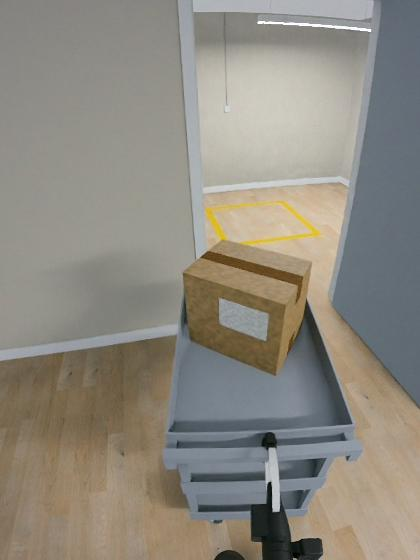

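Emit:
move --blocking false --r1 '{"base":{"strafe_m":0.24},"pace":"slow"}'

Emit:
wait --seconds 6

Emit:
move --blocking false --r1 '{"base":{"rotate_rad":-0.2},"pace":"slow"}'

Emit:
wait --seconds 4 --cameras '["r1_head_camera"]'

Scene clock: 722.60 s.
move: r1 moving
r1.base_odometry: x=-2.082 y=+3.016 heading=-0.440
r1.turned_by_wheels: +0.000
r1.turned_by_imu: +0.000
r1.base_tilt: forward=-1.5 right=+1.3
r1.lidar_m: 0.36 0.40 1.77 1.51 1.54 1.85 3.45 4.11 3.66 3.18 1.50 0.42
r1.base_status: strafe_m moving
r1.joint_positions: lift_m=+0.686 arm_m=+0.000 wrist_yaw_rad=-0.003 wrist_pitch_rad=+0.013 wrist_roll_rad=+1.569 gripper_m=-0.029
r1.joint_status: not commanded
r1.measured_speeds: translate_m=+0.001 strafe_m=+0.056 rotate_rad=-0.003 lift_m=+0.000 arm_m=+0.000 wrist_yaw_rad=+0.000 wrist_pitch_rad=+0.000 wrist_roll_rad=+0.000
r1.motor_effort: lift_m=+21(21) arm_m=-3(4) wheel_0=-8(10) wheel_1=+6(7) wheel_2=+0(2)
r1.servo_current: wrist_yaw_rad=33(59) wrist_pitch_rad=72(78) wrist_roll_rad=52(59) gripper_m=59(65)
r1.hand_pose: x=+0.4590 y=-0.0882 z=+0.8604 quat_wxyz=(+0.708, +0.706, +0.003, -0.005) (m; r1's base frame)
r1.wrist_depth_mm: - - - 236 236 1430 1182 / 1756 - - 235 236 1808 - / - - 647 232 236 - - / - 496 473 232 234 - - / - 473 473 171 232 - - / - 512 187 186 181 - - / - 136 183 129 229 127 -
r2: as last shown
r2.lidar_m: 0.94 0.34 0.34 1.19 1.76 4.70 3.69 1.85 1.50 1.48 1.44 1.18
r2.motor_effort: lift_m=+20(20) arm_m=-5(5) wheel_0=+8(9) wheel_1=-4(5) wheel_2=-4(4)
r2.servo_current: wrist_yaw_rad=46(46) wrist_pitch_rad=39(46) wrist_roll_rad=46(65) gripper_m=104(117)
r2.contact_limits: translate_m 0.6
r2.wrist_depth_mm: - - 245 161 236 229 224 / - - 247 162 235 230 225 / - - 250 163 237 231 226 / - - 251 166 237 233 228 / - - 251 166 240 232 229 / - - 185 165 178 235 230 / - - 253 - 242 235 233
pictures: none

Scene clock: 725.63 s.
earlier move: r1 done
r1.base_odometry: x=-1.986 y=+3.220 heading=-0.440
r1.turned_by_wheels: +0.000
r1.turned_by_imu: +0.001
r1.base_tilt: forward=-1.6 right=+1.3
r1.lidar_m: 0.41 0.46 1.51 1.32 1.33 1.61 2.91 4.15 3.89 3.41 1.67 0.40
r1.base_status: done
r1.joint_positions: lift_m=+0.686 arm_m=+0.000 wrist_yaw_rad=-0.003 wrist_pitch_rad=+0.013 wrist_roll_rad=+1.569 gripper_m=-0.029
r1.joint_status: not commanded
r1.measured_speeds: all 0
r1.motor_effort: lift_m=+21(21) arm_m=-3(4) wheel_0=-3(10) wheel_1=+2(7) wheel_2=+1(3)
r1.servo_current: wrist_yaw_rad=46(65) wrist_pitch_rad=65(78) wrist_roll_rad=59(65) gripper_m=52(65)
r1.hand_pose: x=+0.4590 y=-0.0882 z=+0.8604 quat_wxyz=(+0.708, +0.706, +0.003, -0.005) (m; r1's base frame)
r1.wrist_depth_mm: - - - - 187 - - / - 480 469 - 195 - - / - 427 427 - 204 - - / - 512 492 150 215 - - / - 564 591 157 224 - - / - - 181 167 181 - - / - 136 166 - 247 136 -
r2.base_odometry: x=-2.156 y=-2.251 heading=-2.101
r2.turned_by_wheels: +0.000
r2.turned_by_imu: +0.000
r2.base_tilt: forward=-0.7 right=+0.0
r2.lidar_m: 0.94 0.30 0.37 1.34 3.59 4.73 3.66 1.85 1.49 1.47 1.46 1.18
r2.base_status: not commanded
r2.joint_positions: lift_m=+0.870 arm_m=+0.000 wrist_yaw_rad=+1.519 wrist_pitch_rad=+0.002 wrist_roll_rad=+0.002 gripper_m=-0.035
r2.joint_status: not commanded
r2.measured_speeds: all 0
r2.motor_effort: lift_m=+20(20) arm_m=-5(5) wheel_0=+8(9) wheel_1=-5(5) wheel_2=-4(5)
r2.servo_current: wrist_yaw_rad=39(65) wrist_pitch_rad=39(46) wrist_roll_rad=46(65) gripper_m=111(117)
r2.contact_limits: translate_m 0.6
r2.hand_pose: x=+0.2732 y=+0.2835 z=+1.0476 quat_wxyz=(+0.725, +0.000, +0.001, +0.689) (m; r2's base frame)
r2.wrist_depth_mm: - - 247 161 235 229 224 / - - 248 162 236 229 226 / - - 250 163 237 232 227 / - - 250 166 238 233 228 / - - 252 166 240 234 229 / - - 186 165 179 235 231 / - - 255 - 241 232 232
wait: 3.03 of 6 s (r1 has come to rest)
pictures: none

Scene clock: 726.13 s.
move: r1 moving
r1.base_odometry: x=-1.985 y=+3.220 heading=-0.563
r1.turned_by_wheels: -0.122
r1.turned_by_imu: -0.123
r1.base_tilt: forward=-1.6 right=+1.2
r1.lidar_m: 0.40 0.42 1.61 1.31 1.32 1.48 2.39 4.15 4.19 3.43 1.64 0.40
r1.base_status: rotate_rad moving
r1.joint_positions: lift_m=+0.686 arm_m=+0.000 wrist_yaw_rad=+0.005 wrist_pitch_rad=+0.013 wrist_roll_rad=+1.569 gripper_m=-0.029
r1.joint_status: not commanded
r1.measured_speeds: translate_m=+0.000 strafe_m=+0.000 rotate_rad=-0.428 lift_m=+0.000 arm_m=+0.000 wrist_yaw_rad=+0.000 wrist_pitch_rad=+0.000 wrist_roll_rad=+0.000
r1.motor_effort: lift_m=+21(21) arm_m=-3(4) wheel_0=+8(11) wheel_1=+3(7) wheel_2=+9(10)
r1.servo_current: wrist_yaw_rad=59(65) wrist_pitch_rad=65(78) wrist_roll_rad=46(59) gripper_m=59(59)
r1.hand_pose: x=+0.4597 y=-0.0860 z=+0.8604 quat_wxyz=(+0.708, +0.706, +0.006, -0.003) (m; r1's base frame)
r1.wrist_depth_mm: 1708 - - 144 200 1576 - / - - 549 202 206 - - / - 445 445 152 212 - - / - 477 473 156 218 - - / - 559 535 162 225 - - / - - 191 179 183 - - / - 136 166 - 243 136 -
r2: as last shown
r2.base_tilt: forward=-0.7 right=+0.1
r2.lidar_m: 0.91 0.33 0.33 1.33 3.62 4.73 3.68 1.87 1.49 1.48 1.44 1.15
r2.motor_effort: lift_m=+20(20) arm_m=-5(5) wheel_0=+8(8) wheel_1=-5(5) wheel_2=-4(4)
r2.servo_current: wrist_yaw_rad=46(52) wrist_pitch_rad=39(46) wrist_roll_rad=46(52) gripper_m=111(117)
r2.contact_limits: translate_m 0.6
r2.wrist_depth_mm: - - 247 161 235 229 225 / - - 247 162 235 229 225 / - - 249 163 236 231 226 / - - 250 166 238 232 229 / - - 253 166 239 233 229 / - - 185 165 179 235 231 / - - 255 - 242 234 233
pictures: none

Scene clock: 726.83 s.
earlier move: r1 done
r1.base_odometry: x=-1.986 y=+3.220 heading=-0.639
r1.turned_by_wheels: -0.077
r1.turned_by_imu: -0.077
r1.base_tilt: forward=-1.6 right=+1.3
r1.lidar_m: 0.40 0.42 1.74 1.34 1.32 1.43 2.18 4.14 4.45 3.47 1.76 0.42
r1.base_status: done
r1.joint_positions: lift_m=+0.686 arm_m=+0.000 wrist_yaw_rad=+0.003 wrist_pitch_rad=+0.013 wrist_roll_rad=+1.569 gripper_m=-0.029
r1.joint_status: not commanded
r1.measured_speeds: all 0
r1.motor_effort: lift_m=+21(21) arm_m=-3(4) wheel_0=+5(11) wheel_1=+3(7) wheel_2=+3(10)
r1.servo_current: wrist_yaw_rad=52(65) wrist_pitch_rad=72(78) wrist_roll_rad=46(72) gripper_m=59(65)
r1.hand_pose: x=+0.4595 y=-0.0866 z=+0.8604 quat_wxyz=(+0.708, +0.706, +0.005, -0.003) (m; r1's base frame)
r1.wrist_depth_mm: - - - 220 223 1537 1182 / 1808 - - 223 224 1537 - / 1756 - 544 224 226 - - / - 449 455 167 229 - - / - 508 492 168 230 - - / - 549 525 179 182 - - / - 137 166 - 235 128 -
r2.base_odometry: x=-2.156 y=-2.251 heading=-2.101
r2.turned_by_wheels: +0.000
r2.turned_by_imu: +0.000
r2.base_tilt: forward=-0.7 right=+0.0
r2.lidar_m: 0.94 0.32 0.35 1.28 3.61 4.73 3.68 1.88 1.50 1.47 1.44 1.19
r2.base_status: not commanded
r2.joint_positions: lift_m=+0.870 arm_m=+0.000 wrist_yaw_rad=+1.519 wrist_pitch_rad=+0.002 wrist_roll_rad=+0.002 gripper_m=-0.035
r2.joint_status: not commanded
r2.measured_speeds: all 0
r2.motor_effort: lift_m=+20(20) arm_m=-5(6) wheel_0=+8(9) wheel_1=-4(5) wheel_2=-4(4)
r2.servo_current: wrist_yaw_rad=46(65) wrist_pitch_rad=33(46) wrist_roll_rad=46(59) gripper_m=104(117)
r2.contact_limits: translate_m 0.6
r2.hand_pose: x=+0.2732 y=+0.2835 z=+1.0476 quat_wxyz=(+0.725, +0.000, +0.001, +0.689) (m; r2's base frame)
r2.wrist_depth_mm: - - 246 161 236 229 224 / - - 247 162 236 229 225 / - - 249 163 236 232 226 / - - 250 166 238 232 227 / - - 253 166 241 234 229 / - - 185 164 179 234 231 / - - 254 - 241 234 232
wait: 0.70 of 4 s (r1 has come to rest)
pictures: r1_head_camera
Images, in order (width x height): r1_head_camera 420x560.

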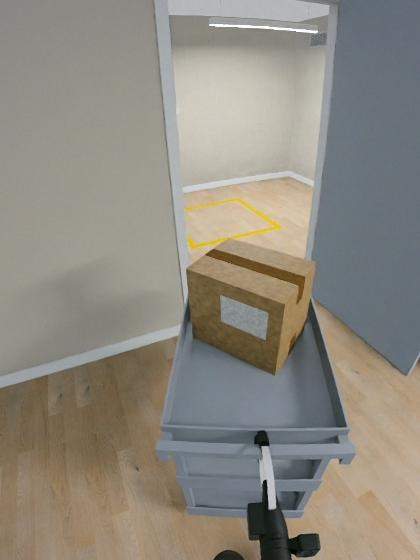

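Emit:
move --blocking false --r1 '{"base":{"translate_m":0.3,"strafe_m":0.02},"pace":"slow"}'

Emit:
wait --seconds 6 --cameras '["r1_head_camera"]'

Scene clock: 737.20 s.
move: r1 moving
r1.base_odometry: x=-1.975 y=+3.214 heading=-0.639
r1.turned_by_wheels: +0.000
r1.turned_by_imu: +0.000
r1.base_tilt: forward=-1.6 right=+1.3
r1.lidar_m: 0.40 0.40 1.74 1.34 1.32 1.42 2.15 4.16 4.43 3.45 1.74 0.43
r1.base_status: translate_m moving; strafe_m moving
r1.joint_positions: lift_m=+0.686 arm_m=+0.000 wrist_yaw_rad=+0.003 wrist_pitch_rad=+0.013 wrist_roll_rad=+1.569 gripper_m=-0.029
r1.joint_status: not commanded
r1.measured_speeds: translate_m=+0.048 strafe_m=+0.004 rotate_rad=-0.002 lift_m=+0.000 arm_m=+0.000 wrist_yaw_rad=+0.000 wrist_pitch_rad=+0.000 wrist_roll_rad=+0.000
r1.motor_effort: lift_m=+21(21) arm_m=-3(4) wheel_0=+8(8) wheel_1=+6(7) wheel_2=-7(7)
r1.servo_current: wrist_yaw_rad=52(65) wrist_pitch_rad=78(78) wrist_roll_rad=52(59) gripper_m=52(59)
r1.hand_pose: x=+0.4595 y=-0.0866 z=+0.8604 quat_wxyz=(+0.708, +0.706, +0.005, -0.003) (m; r1's base frame)
r1.wrist_depth_mm: - - - 224 225 1537 1182 / 1808 - - 225 226 1661 - / 1708 - 564 226 229 - - / - 455 462 168 229 - - / - 496 488 168 231 - - / - 549 213 169 182 - - / - 136 174 134 233 127 -
r2: as last shown
r2.base_tilt: forward=-0.7 right=+0.1
r2.lidar_m: 0.93 0.32 0.36 1.32 3.60 4.72 3.70 1.85 1.50 1.47 1.42 1.16
r2.motor_effort: lift_m=+20(20) arm_m=-6(6) wheel_0=+8(9) wheel_1=-5(5) wheel_2=-4(4)
r2.servo_current: wrist_yaw_rad=39(52) wrist_pitch_rad=39(46) wrist_roll_rad=52(59) gripper_m=117(117)
r2.contact_limits: translate_m 0.6
r2.wrist_depth_mm: - - 245 160 235 229 224 / - - 247 161 236 229 225 / - - 250 163 236 231 227 / - - 250 166 238 232 228 / - - 252 166 240 234 229 / - - 186 165 179 235 231 / - - 255 - 241 234 233
pictures: none

Scene clock: 741.00 s.
earlier move: r1 done
r1.base_odometry: x=-1.733 y=+3.057 heading=-0.639
r1.turned_by_wheels: +0.000
r1.turned_by_imu: -0.001
r1.base_tilt: forward=-1.6 right=+1.3
r1.lidar_m: 0.38 0.39 1.49 1.47 1.42 1.54 2.33 4.42 4.31 3.34 1.47 0.43
r1.base_status: done
r1.joint_positions: lift_m=+0.686 arm_m=+0.000 wrist_yaw_rad=-0.001 wrist_pitch_rad=+0.013 wrist_roll_rad=+1.569 gripper_m=-0.029
r1.joint_status: not commanded
r1.measured_speeds: all 0
r1.motor_effort: lift_m=+21(21) arm_m=+4(4) wheel_0=+2(9) wheel_1=+2(7) wheel_2=-3(10)
r1.servo_current: wrist_yaw_rad=46(78) wrist_pitch_rad=65(85) wrist_roll_rad=46(65) gripper_m=46(65)
r1.hand_pose: x=+0.4592 y=-0.0877 z=+0.8604 quat_wxyz=(+0.708, +0.706, +0.004, -0.005) (m; r1's base frame)
r1.wrist_depth_mm: - - - 239 241 260 1118 / 1661 - - 236 238 1576 - / - - - 234 236 - - / - 525 488 235 236 - - / - 469 469 171 233 - - / - 525 208 185 181 - - / - 144 183 130 229 126 -
r2.base_odometry: x=-2.156 y=-2.251 heading=-2.101
r2.turned_by_wheels: +0.000
r2.turned_by_imu: +0.001
r2.base_tilt: forward=-0.7 right=+0.1
r2.lidar_m: 0.92 0.33 0.35 1.33 3.63 4.71 3.68 1.87 1.47 1.48 1.45 1.17
r2.base_status: not commanded
r2.joint_positions: lift_m=+0.870 arm_m=+0.000 wrist_yaw_rad=+1.519 wrist_pitch_rad=+0.002 wrist_roll_rad=+0.002 gripper_m=-0.035
r2.joint_status: not commanded
r2.measured_speeds: all 0
r2.motor_effort: lift_m=+20(20) arm_m=-5(6) wheel_0=+8(9) wheel_1=-4(5) wheel_2=-4(5)
r2.servo_current: wrist_yaw_rad=46(59) wrist_pitch_rad=46(46) wrist_roll_rad=52(59) gripper_m=104(124)
r2.contact_limits: translate_m 0.6
r2.hand_pose: x=+0.2732 y=+0.2835 z=+1.0476 quat_wxyz=(+0.725, +0.000, +0.001, +0.689) (m; r2's base frame)
r2.wrist_depth_mm: - - 246 161 236 229 224 / - - 248 162 236 229 226 / - - 249 163 237 230 226 / - - 251 165 239 233 229 / - - 252 166 239 233 229 / - - 185 164 179 233 232 / - - 254 - 240 233 232
wait: 3.80 of 6 s (r1 has come to rest)
pictures: r1_head_camera
Images, in order (width x height): r1_head_camera 420x560.

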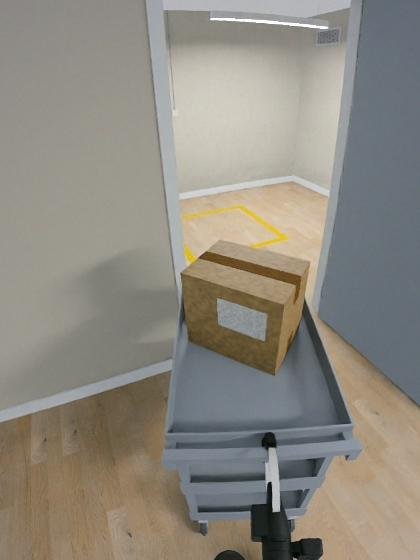

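Emit:
move --blocking false --cameras '["r1_head_left_camera","r1_head_right_camera","r2_head_camera","r2_head_left_camera","r2_head_right_camera"]'

Emit:
zoom_image --camera "r1_head_left_camera" --region '[0, 0, 420, 420]'

Scene clock: 749.40 s.
r1.base_odometry: x=-1.733 y=+3.057 heading=-0.639
r1.turned_by_wheels: +0.000
r1.turned_by_imu: +0.000
r1.base_tilt: forward=-1.6 right=+1.3
r1.lidar_m: 0.37 0.41 1.47 1.44 1.41 1.51 2.32 4.43 4.30 3.37 1.46 0.44
r1.base_status: done
r1.joint_positions: lift_m=+0.686 arm_m=+0.000 wrist_yaw_rad=-0.001 wrist_pitch_rad=+0.013 wrist_roll_rad=+1.569 gripper_m=-0.029
r1.joint_status: not commanded
r1.measured_speeds: all 0
r1.motor_effort: lift_m=+21(21) arm_m=+3(4) wheel_0=+2(9) wheel_1=+2(7) wheel_2=-3(10)
r1.servo_current: wrist_yaw_rad=59(78) wrist_pitch_rad=72(85) wrist_roll_rad=52(65) gripper_m=59(65)
r1.hand_pose: x=+0.4592 y=-0.0877 z=+0.8604 quat_wxyz=(+0.708, +0.706, +0.004, -0.005) (m; r1's base frame)
r1.wrist_depth_mm: - - - 239 242 259 1138 / 1618 - - 236 238 1618 - / - - - 236 236 - - / - 521 488 234 234 - - / - 473 466 171 233 - - / - 521 208 186 181 - - / - 144 183 131 228 127 -
r2.base_odometry: x=-2.156 y=-2.251 heading=-2.101
r2.turned_by_wheels: +0.000
r2.turned_by_imu: +0.000
r2.base_tilt: forward=-0.7 right=+0.0
r2.lidar_m: 0.90 0.33 0.34 1.31 3.60 4.72 3.69 1.85 1.51 1.47 1.45 1.18
r2.base_status: not commanded
r2.joint_positions: lift_m=+0.870 arm_m=+0.000 wrist_yaw_rad=+1.519 wrist_pitch_rad=+0.002 wrist_roll_rad=+0.002 gripper_m=-0.035
r2.joint_status: not commanded
r2.measured_speeds: all 0
r2.motor_effort: lift_m=+20(20) arm_m=-5(6) wheel_0=+8(9) wheel_1=-4(5) wheel_2=-4(5)
r2.servo_current: wrist_yaw_rad=39(59) wrist_pitch_rad=33(46) wrist_roll_rad=59(59) gripper_m=111(124)
r2.contact_limits: translate_m 0.6
r2.hand_pose: x=+0.2732 y=+0.2835 z=+1.0476 quat_wxyz=(+0.725, +0.000, +0.001, +0.689) (m; r2's base frame)
r2.wrist_depth_mm: - - 246 161 236 229 224 / - - 247 161 235 229 226 / - - 250 163 236 231 227 / - - 251 166 239 234 228 / - - 252 165 241 233 229 / - - 185 165 178 235 231 / - - 255 - 242 234 232
pictures: r1_head_left_camera, r1_head_right_camera, r2_head_camera, r2_head_left_camera, r2_head_right_camera
Images, in order (width x height): r1_head_left_camera 420x672, r1_head_right_camera 420x672, r2_head_camera 420x560, r2_head_left_camera 420x672, r2_head_right_camera 420x672.

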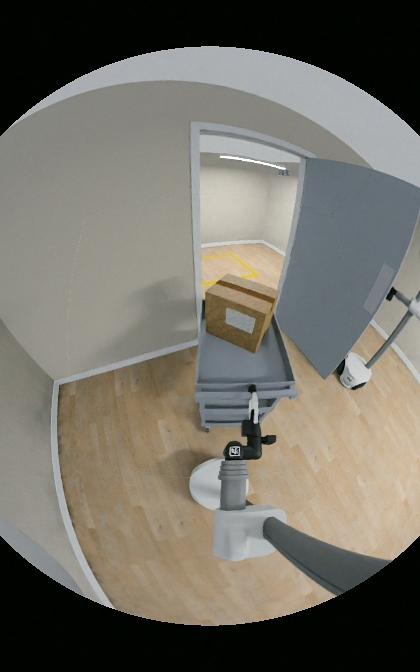

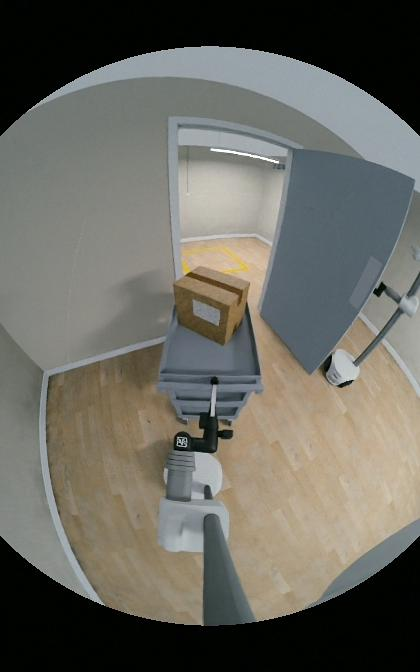

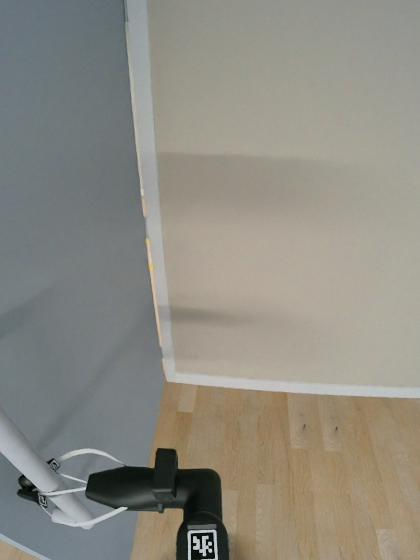

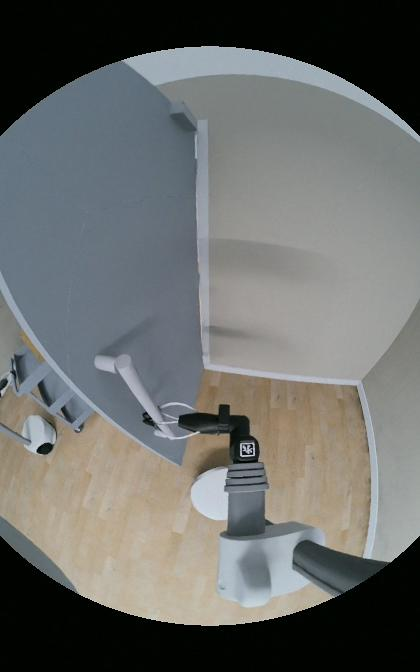

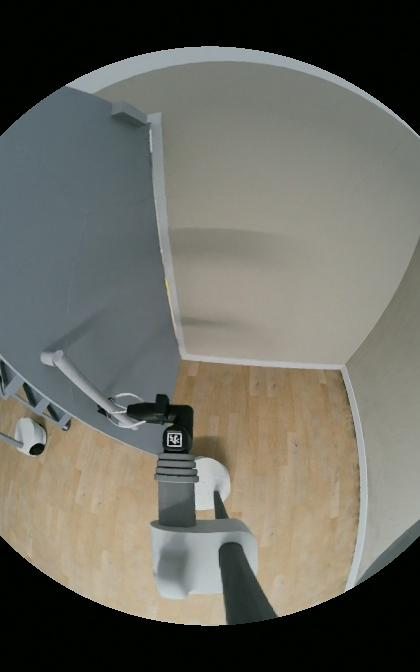

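Scaled by 1.200 from the camera's 420x672 image, which has a finer 600x960 frame.

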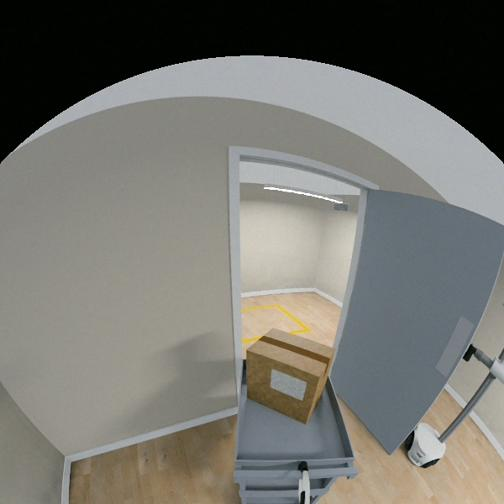

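Emit:
move --blocking false --r1 '{"base":{"translate_m":-0.5,"strafe_m":0.15},"pace":"slow"}'

Emit:
wait --seconds 8 --cameras '["r1_head_camera"]'

Scene clock: 759.83 s.
move: r1 moving
r1.base_odometry: x=-1.741 y=+3.068 heading=-0.640
r1.turned_by_wheels: -0.001
r1.turned_by_imu: -0.001
r1.base_tilt: forward=-1.6 right=+1.3
r1.lidar_m: 0.36 0.40 1.48 1.45 1.41 1.55 2.31 4.40 4.28 3.37 1.49 0.43
r1.base_status: translate_m moving; strafe_m moving
r1.joint_positions: lift_m=+0.686 arm_m=+0.000 wrist_yaw_rad=-0.001 wrist_pitch_rad=+0.013 wrist_roll_rad=+1.569 gripper_m=-0.029
r1.joint_status: not commanded
r1.measured_speeds: translate_m=-0.049 strafe_m=+0.015 rotate_rad=+0.000 lift_m=+0.000 arm_m=+0.000 wrist_yaw_rad=+0.000 wrist_pitch_rad=+0.000 wrist_roll_rad=+0.000
r1.motor_effort: lift_m=+21(21) arm_m=-2(4) wheel_0=-7(10) wheel_1=-5(5) wheel_2=+7(8)
r1.servo_current: wrist_yaw_rad=46(59) wrist_pitch_rad=65(72) wrist_roll_rad=46(59) gripper_m=52(65)
r1.hand_pose: x=+0.4592 y=-0.0877 z=+0.8604 quat_wxyz=(+0.708, +0.706, +0.004, -0.005) (m; r1's base frame)
r1.wrist_depth_mm: - - - 238 240 1336 1160 / 1618 - - 236 238 1537 - / - - - 235 237 831 - / - 517 484 233 235 - - / - 477 469 172 233 - - / - 521 206 187 181 - - / - 144 559 129 229 127 -
r2: as last shown
r2.lidar_m: 0.94 0.32 0.35 1.28 3.61 4.71 3.67 1.86 1.50 1.49 1.47 1.18
r2.motor_effort: lift_m=+20(20) arm_m=-5(5) wheel_0=+9(9) wheel_1=-4(5) wheel_2=-4(4)
r2.servo_current: wrist_yaw_rad=39(59) wrist_pitch_rad=39(46) wrist_roll_rad=52(59) gripper_m=111(117)
r2.contact_limits: translate_m 0.6
r2.wrist_depth_mm: - - 247 161 235 229 224 / - - 247 162 236 229 226 / - - 251 163 236 232 227 / - - 251 166 238 232 229 / - - 252 166 240 234 229 / - - 185 165 179 235 231 / - - 255 - 242 233 232
pictures: none

Scene clock: 765.80 s.
earlier move: r1 done
r1.base_odometry: x=-2.045 y=+3.476 heading=-0.639
r1.turned_by_wheels: +0.001
r1.turned_by_imu: +0.002
r1.base_tilt: forward=-1.6 right=+1.3
r1.lidar_m: 0.40 0.41 1.43 1.11 1.08 1.19 1.78 4.04 4.31 3.70 2.02 0.42
r1.base_status: done
r1.joint_positions: lift_m=+0.686 arm_m=+0.000 wrist_yaw_rad=+0.003 wrist_pitch_rad=+0.013 wrist_roll_rad=+1.569 gripper_m=-0.029
r1.joint_status: not commanded
r1.measured_speeds: all 0
r1.motor_effort: lift_m=+21(21) arm_m=-4(4) wheel_0=-2(10) wheel_1=-4(6) wheel_2=+5(10)
r1.servo_current: wrist_yaw_rad=52(72) wrist_pitch_rad=65(85) wrist_roll_rad=52(72) gripper_m=59(65)
r1.hand_pose: x=+0.4595 y=-0.0866 z=+0.8604 quat_wxyz=(+0.708, +0.706, +0.005, -0.004) (m; r1's base frame)
r1.wrist_depth_mm: - - - 217 219 1576 1182 / - - - 219 222 1618 - / 1863 585 530 222 224 - - / 1808 452 459 165 226 - - / 1618 496 500 167 229 - - / - 554 213 170 183 - - / - 136 167 - 234 136 -
r2.base_odometry: x=-2.156 y=-2.251 heading=-2.101
r2.turned_by_wheels: +0.000
r2.turned_by_imu: +0.001
r2.base_tilt: forward=-0.7 right=+0.0
r2.lidar_m: 0.93 0.32 0.36 1.47 3.61 4.70 3.68 1.85 1.49 1.47 1.46 1.18
r2.base_status: not commanded
r2.joint_positions: lift_m=+0.870 arm_m=+0.000 wrist_yaw_rad=+1.519 wrist_pitch_rad=+0.002 wrist_roll_rad=+0.002 gripper_m=-0.035
r2.joint_status: not commanded
r2.measured_speeds: all 0
r2.motor_effort: lift_m=+20(20) arm_m=-5(6) wheel_0=+8(9) wheel_1=-4(5) wheel_2=-4(5)
r2.servo_current: wrist_yaw_rad=39(59) wrist_pitch_rad=39(52) wrist_roll_rad=52(59) gripper_m=104(117)
r2.contact_limits: translate_m 0.6
r2.hand_pose: x=+0.2732 y=+0.2835 z=+1.0476 quat_wxyz=(+0.725, +0.000, +0.001, +0.689) (m; r2's base frame)
r2.wrist_depth_mm: - - 246 161 235 229 225 / - - 249 162 236 228 226 / - - 249 163 236 230 226 / - - 250 166 238 232 228 / - - 253 165 241 234 229 / - - 186 164 179 235 230 / - - 255 - 242 233 231
wait: 5.97 of 8 s (r1 has come to rest)
pictures: r1_head_camera
Images, in order (width x height): r1_head_camera 420x560.

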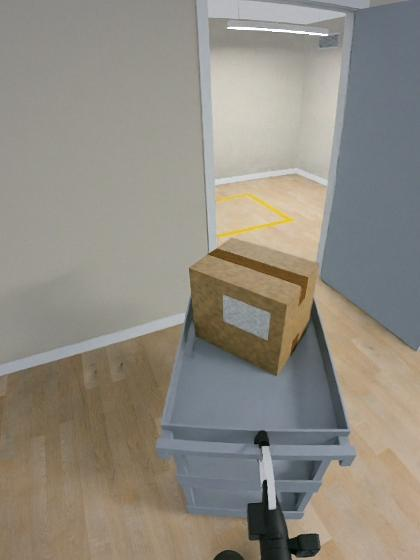

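Emit:
move --blocking false --r1 '{"base":{"translate_m":0.4,"strafe_m":-0.01},"pace":"slow"}'

Emit:
wait --seconds 7 --cameras '["r1_head_camera"]'

Scene clock: 771.33 s.
move: r1 moving
r1.base_odometry: x=-2.035 y=+3.468 heading=-0.639
r1.turned_by_wheels: +0.001
r1.turned_by_imu: +0.000
r1.base_tilt: forward=-1.6 right=+1.3
r1.lidar_m: 0.39 0.41 1.44 1.12 1.07 1.21 1.78 4.05 4.37 3.71 2.01 0.42
r1.base_status: translate_m moving; strafe_m moving
r1.joint_positions: lift_m=+0.686 arm_m=+0.000 wrist_yaw_rad=+0.003 wrist_pitch_rad=+0.013 wrist_roll_rad=+1.569 gripper_m=-0.029
r1.joint_status: not commanded
r1.measured_speeds: translate_m=+0.049 strafe_m=-0.002 rotate_rad=+0.001 lift_m=+0.000 arm_m=+0.000 wrist_yaw_rad=+0.000 wrist_pitch_rad=+0.000 wrist_roll_rad=+0.000
r1.motor_effort: lift_m=+21(21) arm_m=-2(4) wheel_0=+8(9) wheel_1=+6(6) wheel_2=-5(6)
r1.servo_current: wrist_yaw_rad=39(72) wrist_pitch_rad=59(78) wrist_roll_rad=46(52) gripper_m=65(65)
r1.hand_pose: x=+0.4595 y=-0.0866 z=+0.8604 quat_wxyz=(+0.708, +0.706, +0.005, -0.004) (m; r1's base frame)
r1.wrist_depth_mm: - - - 216 218 1576 1160 / - - - 220 221 1661 - / 1863 580 530 222 224 - - / 1708 449 459 165 227 - - / - 496 500 167 229 - - / - 559 211 169 182 - - / - 136 167 131 234 135 -
r2: as last shown
r2.turned_by_imu: +0.000
r2.lidar_m: 0.92 0.30 0.36 1.46 3.60 4.70 3.70 1.83 1.50 1.49 1.45 1.17
r2.motor_effort: lift_m=+20(20) arm_m=-5(5) wheel_0=+7(9) wheel_1=-4(5) wheel_2=-4(4)
r2.servo_current: wrist_yaw_rad=46(52) wrist_pitch_rad=39(46) wrist_roll_rad=52(59) gripper_m=111(117)
r2.contact_limits: translate_m 0.6
r2.wrist_depth_mm: - - 247 161 235 229 224 / - - 247 161 235 229 225 / - - 249 163 237 232 227 / - - 250 166 239 233 229 / - - 253 166 241 234 229 / - - 186 165 179 235 231 / - - 254 - 242 234 232
pictures: none

Scene clock: 776.13 s.
earlier move: r1 done
r1.base_odometry: x=-1.730 y=+3.230 heading=-0.639
r1.turned_by_wheels: +0.000
r1.turned_by_imu: +0.000
r1.base_tilt: forward=-1.6 right=+1.3
r1.lidar_m: 0.41 0.46 1.51 1.28 1.26 1.37 2.07 4.40 4.49 3.51 1.63 0.39
r1.base_status: done
r1.joint_positions: lift_m=+0.686 arm_m=+0.000 wrist_yaw_rad=+0.000 wrist_pitch_rad=+0.013 wrist_roll_rad=+1.569 gripper_m=-0.029
r1.joint_status: not commanded
r1.measured_speeds: all 0
r1.motor_effort: lift_m=+21(21) arm_m=+4(4) wheel_0=+4(10) wheel_1=+3(7) wheel_2=-2(9)
r1.servo_current: wrist_yaw_rad=46(72) wrist_pitch_rad=72(78) wrist_roll_rad=39(72) gripper_m=52(65)
r1.hand_pose: x=+0.4592 y=-0.0876 z=+0.8604 quat_wxyz=(+0.708, +0.706, +0.004, -0.005) (m; r1's base frame)
r1.wrist_depth_mm: - - - - 196 - - / - 580 530 199 202 - - / - 442 442 - 209 - - / - 473 466 154 216 - - / - 564 549 158 224 - - / - - 187 185 183 - - / - 137 167 151 242 126 -
r2.base_odometry: x=-2.156 y=-2.251 heading=-2.101
r2.turned_by_wheels: +0.000
r2.turned_by_imu: +0.001
r2.base_tilt: forward=-0.6 right=+0.0
r2.lidar_m: 0.93 0.33 0.37 1.44 3.58 4.72 3.68 1.86 1.49 1.48 1.44 1.17
r2.base_status: not commanded
r2.joint_positions: lift_m=+0.870 arm_m=+0.000 wrist_yaw_rad=+1.519 wrist_pitch_rad=+0.002 wrist_roll_rad=+0.002 gripper_m=-0.035
r2.joint_status: not commanded
r2.measured_speeds: all 0
r2.motor_effort: lift_m=+20(20) arm_m=-5(6) wheel_0=+8(9) wheel_1=-4(5) wheel_2=-4(5)
r2.servo_current: wrist_yaw_rad=46(65) wrist_pitch_rad=39(46) wrist_roll_rad=46(59) gripper_m=111(117)
r2.contact_limits: translate_m 0.6
r2.hand_pose: x=+0.2732 y=+0.2835 z=+1.0476 quat_wxyz=(+0.725, +0.000, +0.001, +0.689) (m; r2's base frame)
r2.wrist_depth_mm: - - 246 161 235 229 224 / - - 248 162 236 230 225 / - - 248 163 236 231 227 / - - 249 166 238 232 228 / - - 251 166 241 233 229 / - - 185 165 178 235 232 / - - 254 - 242 234 233
wait: 4.80 of 7 s (r1 has come to rest)
pictures: r1_head_camera
Images, in order (width x height): r1_head_camera 420x560.

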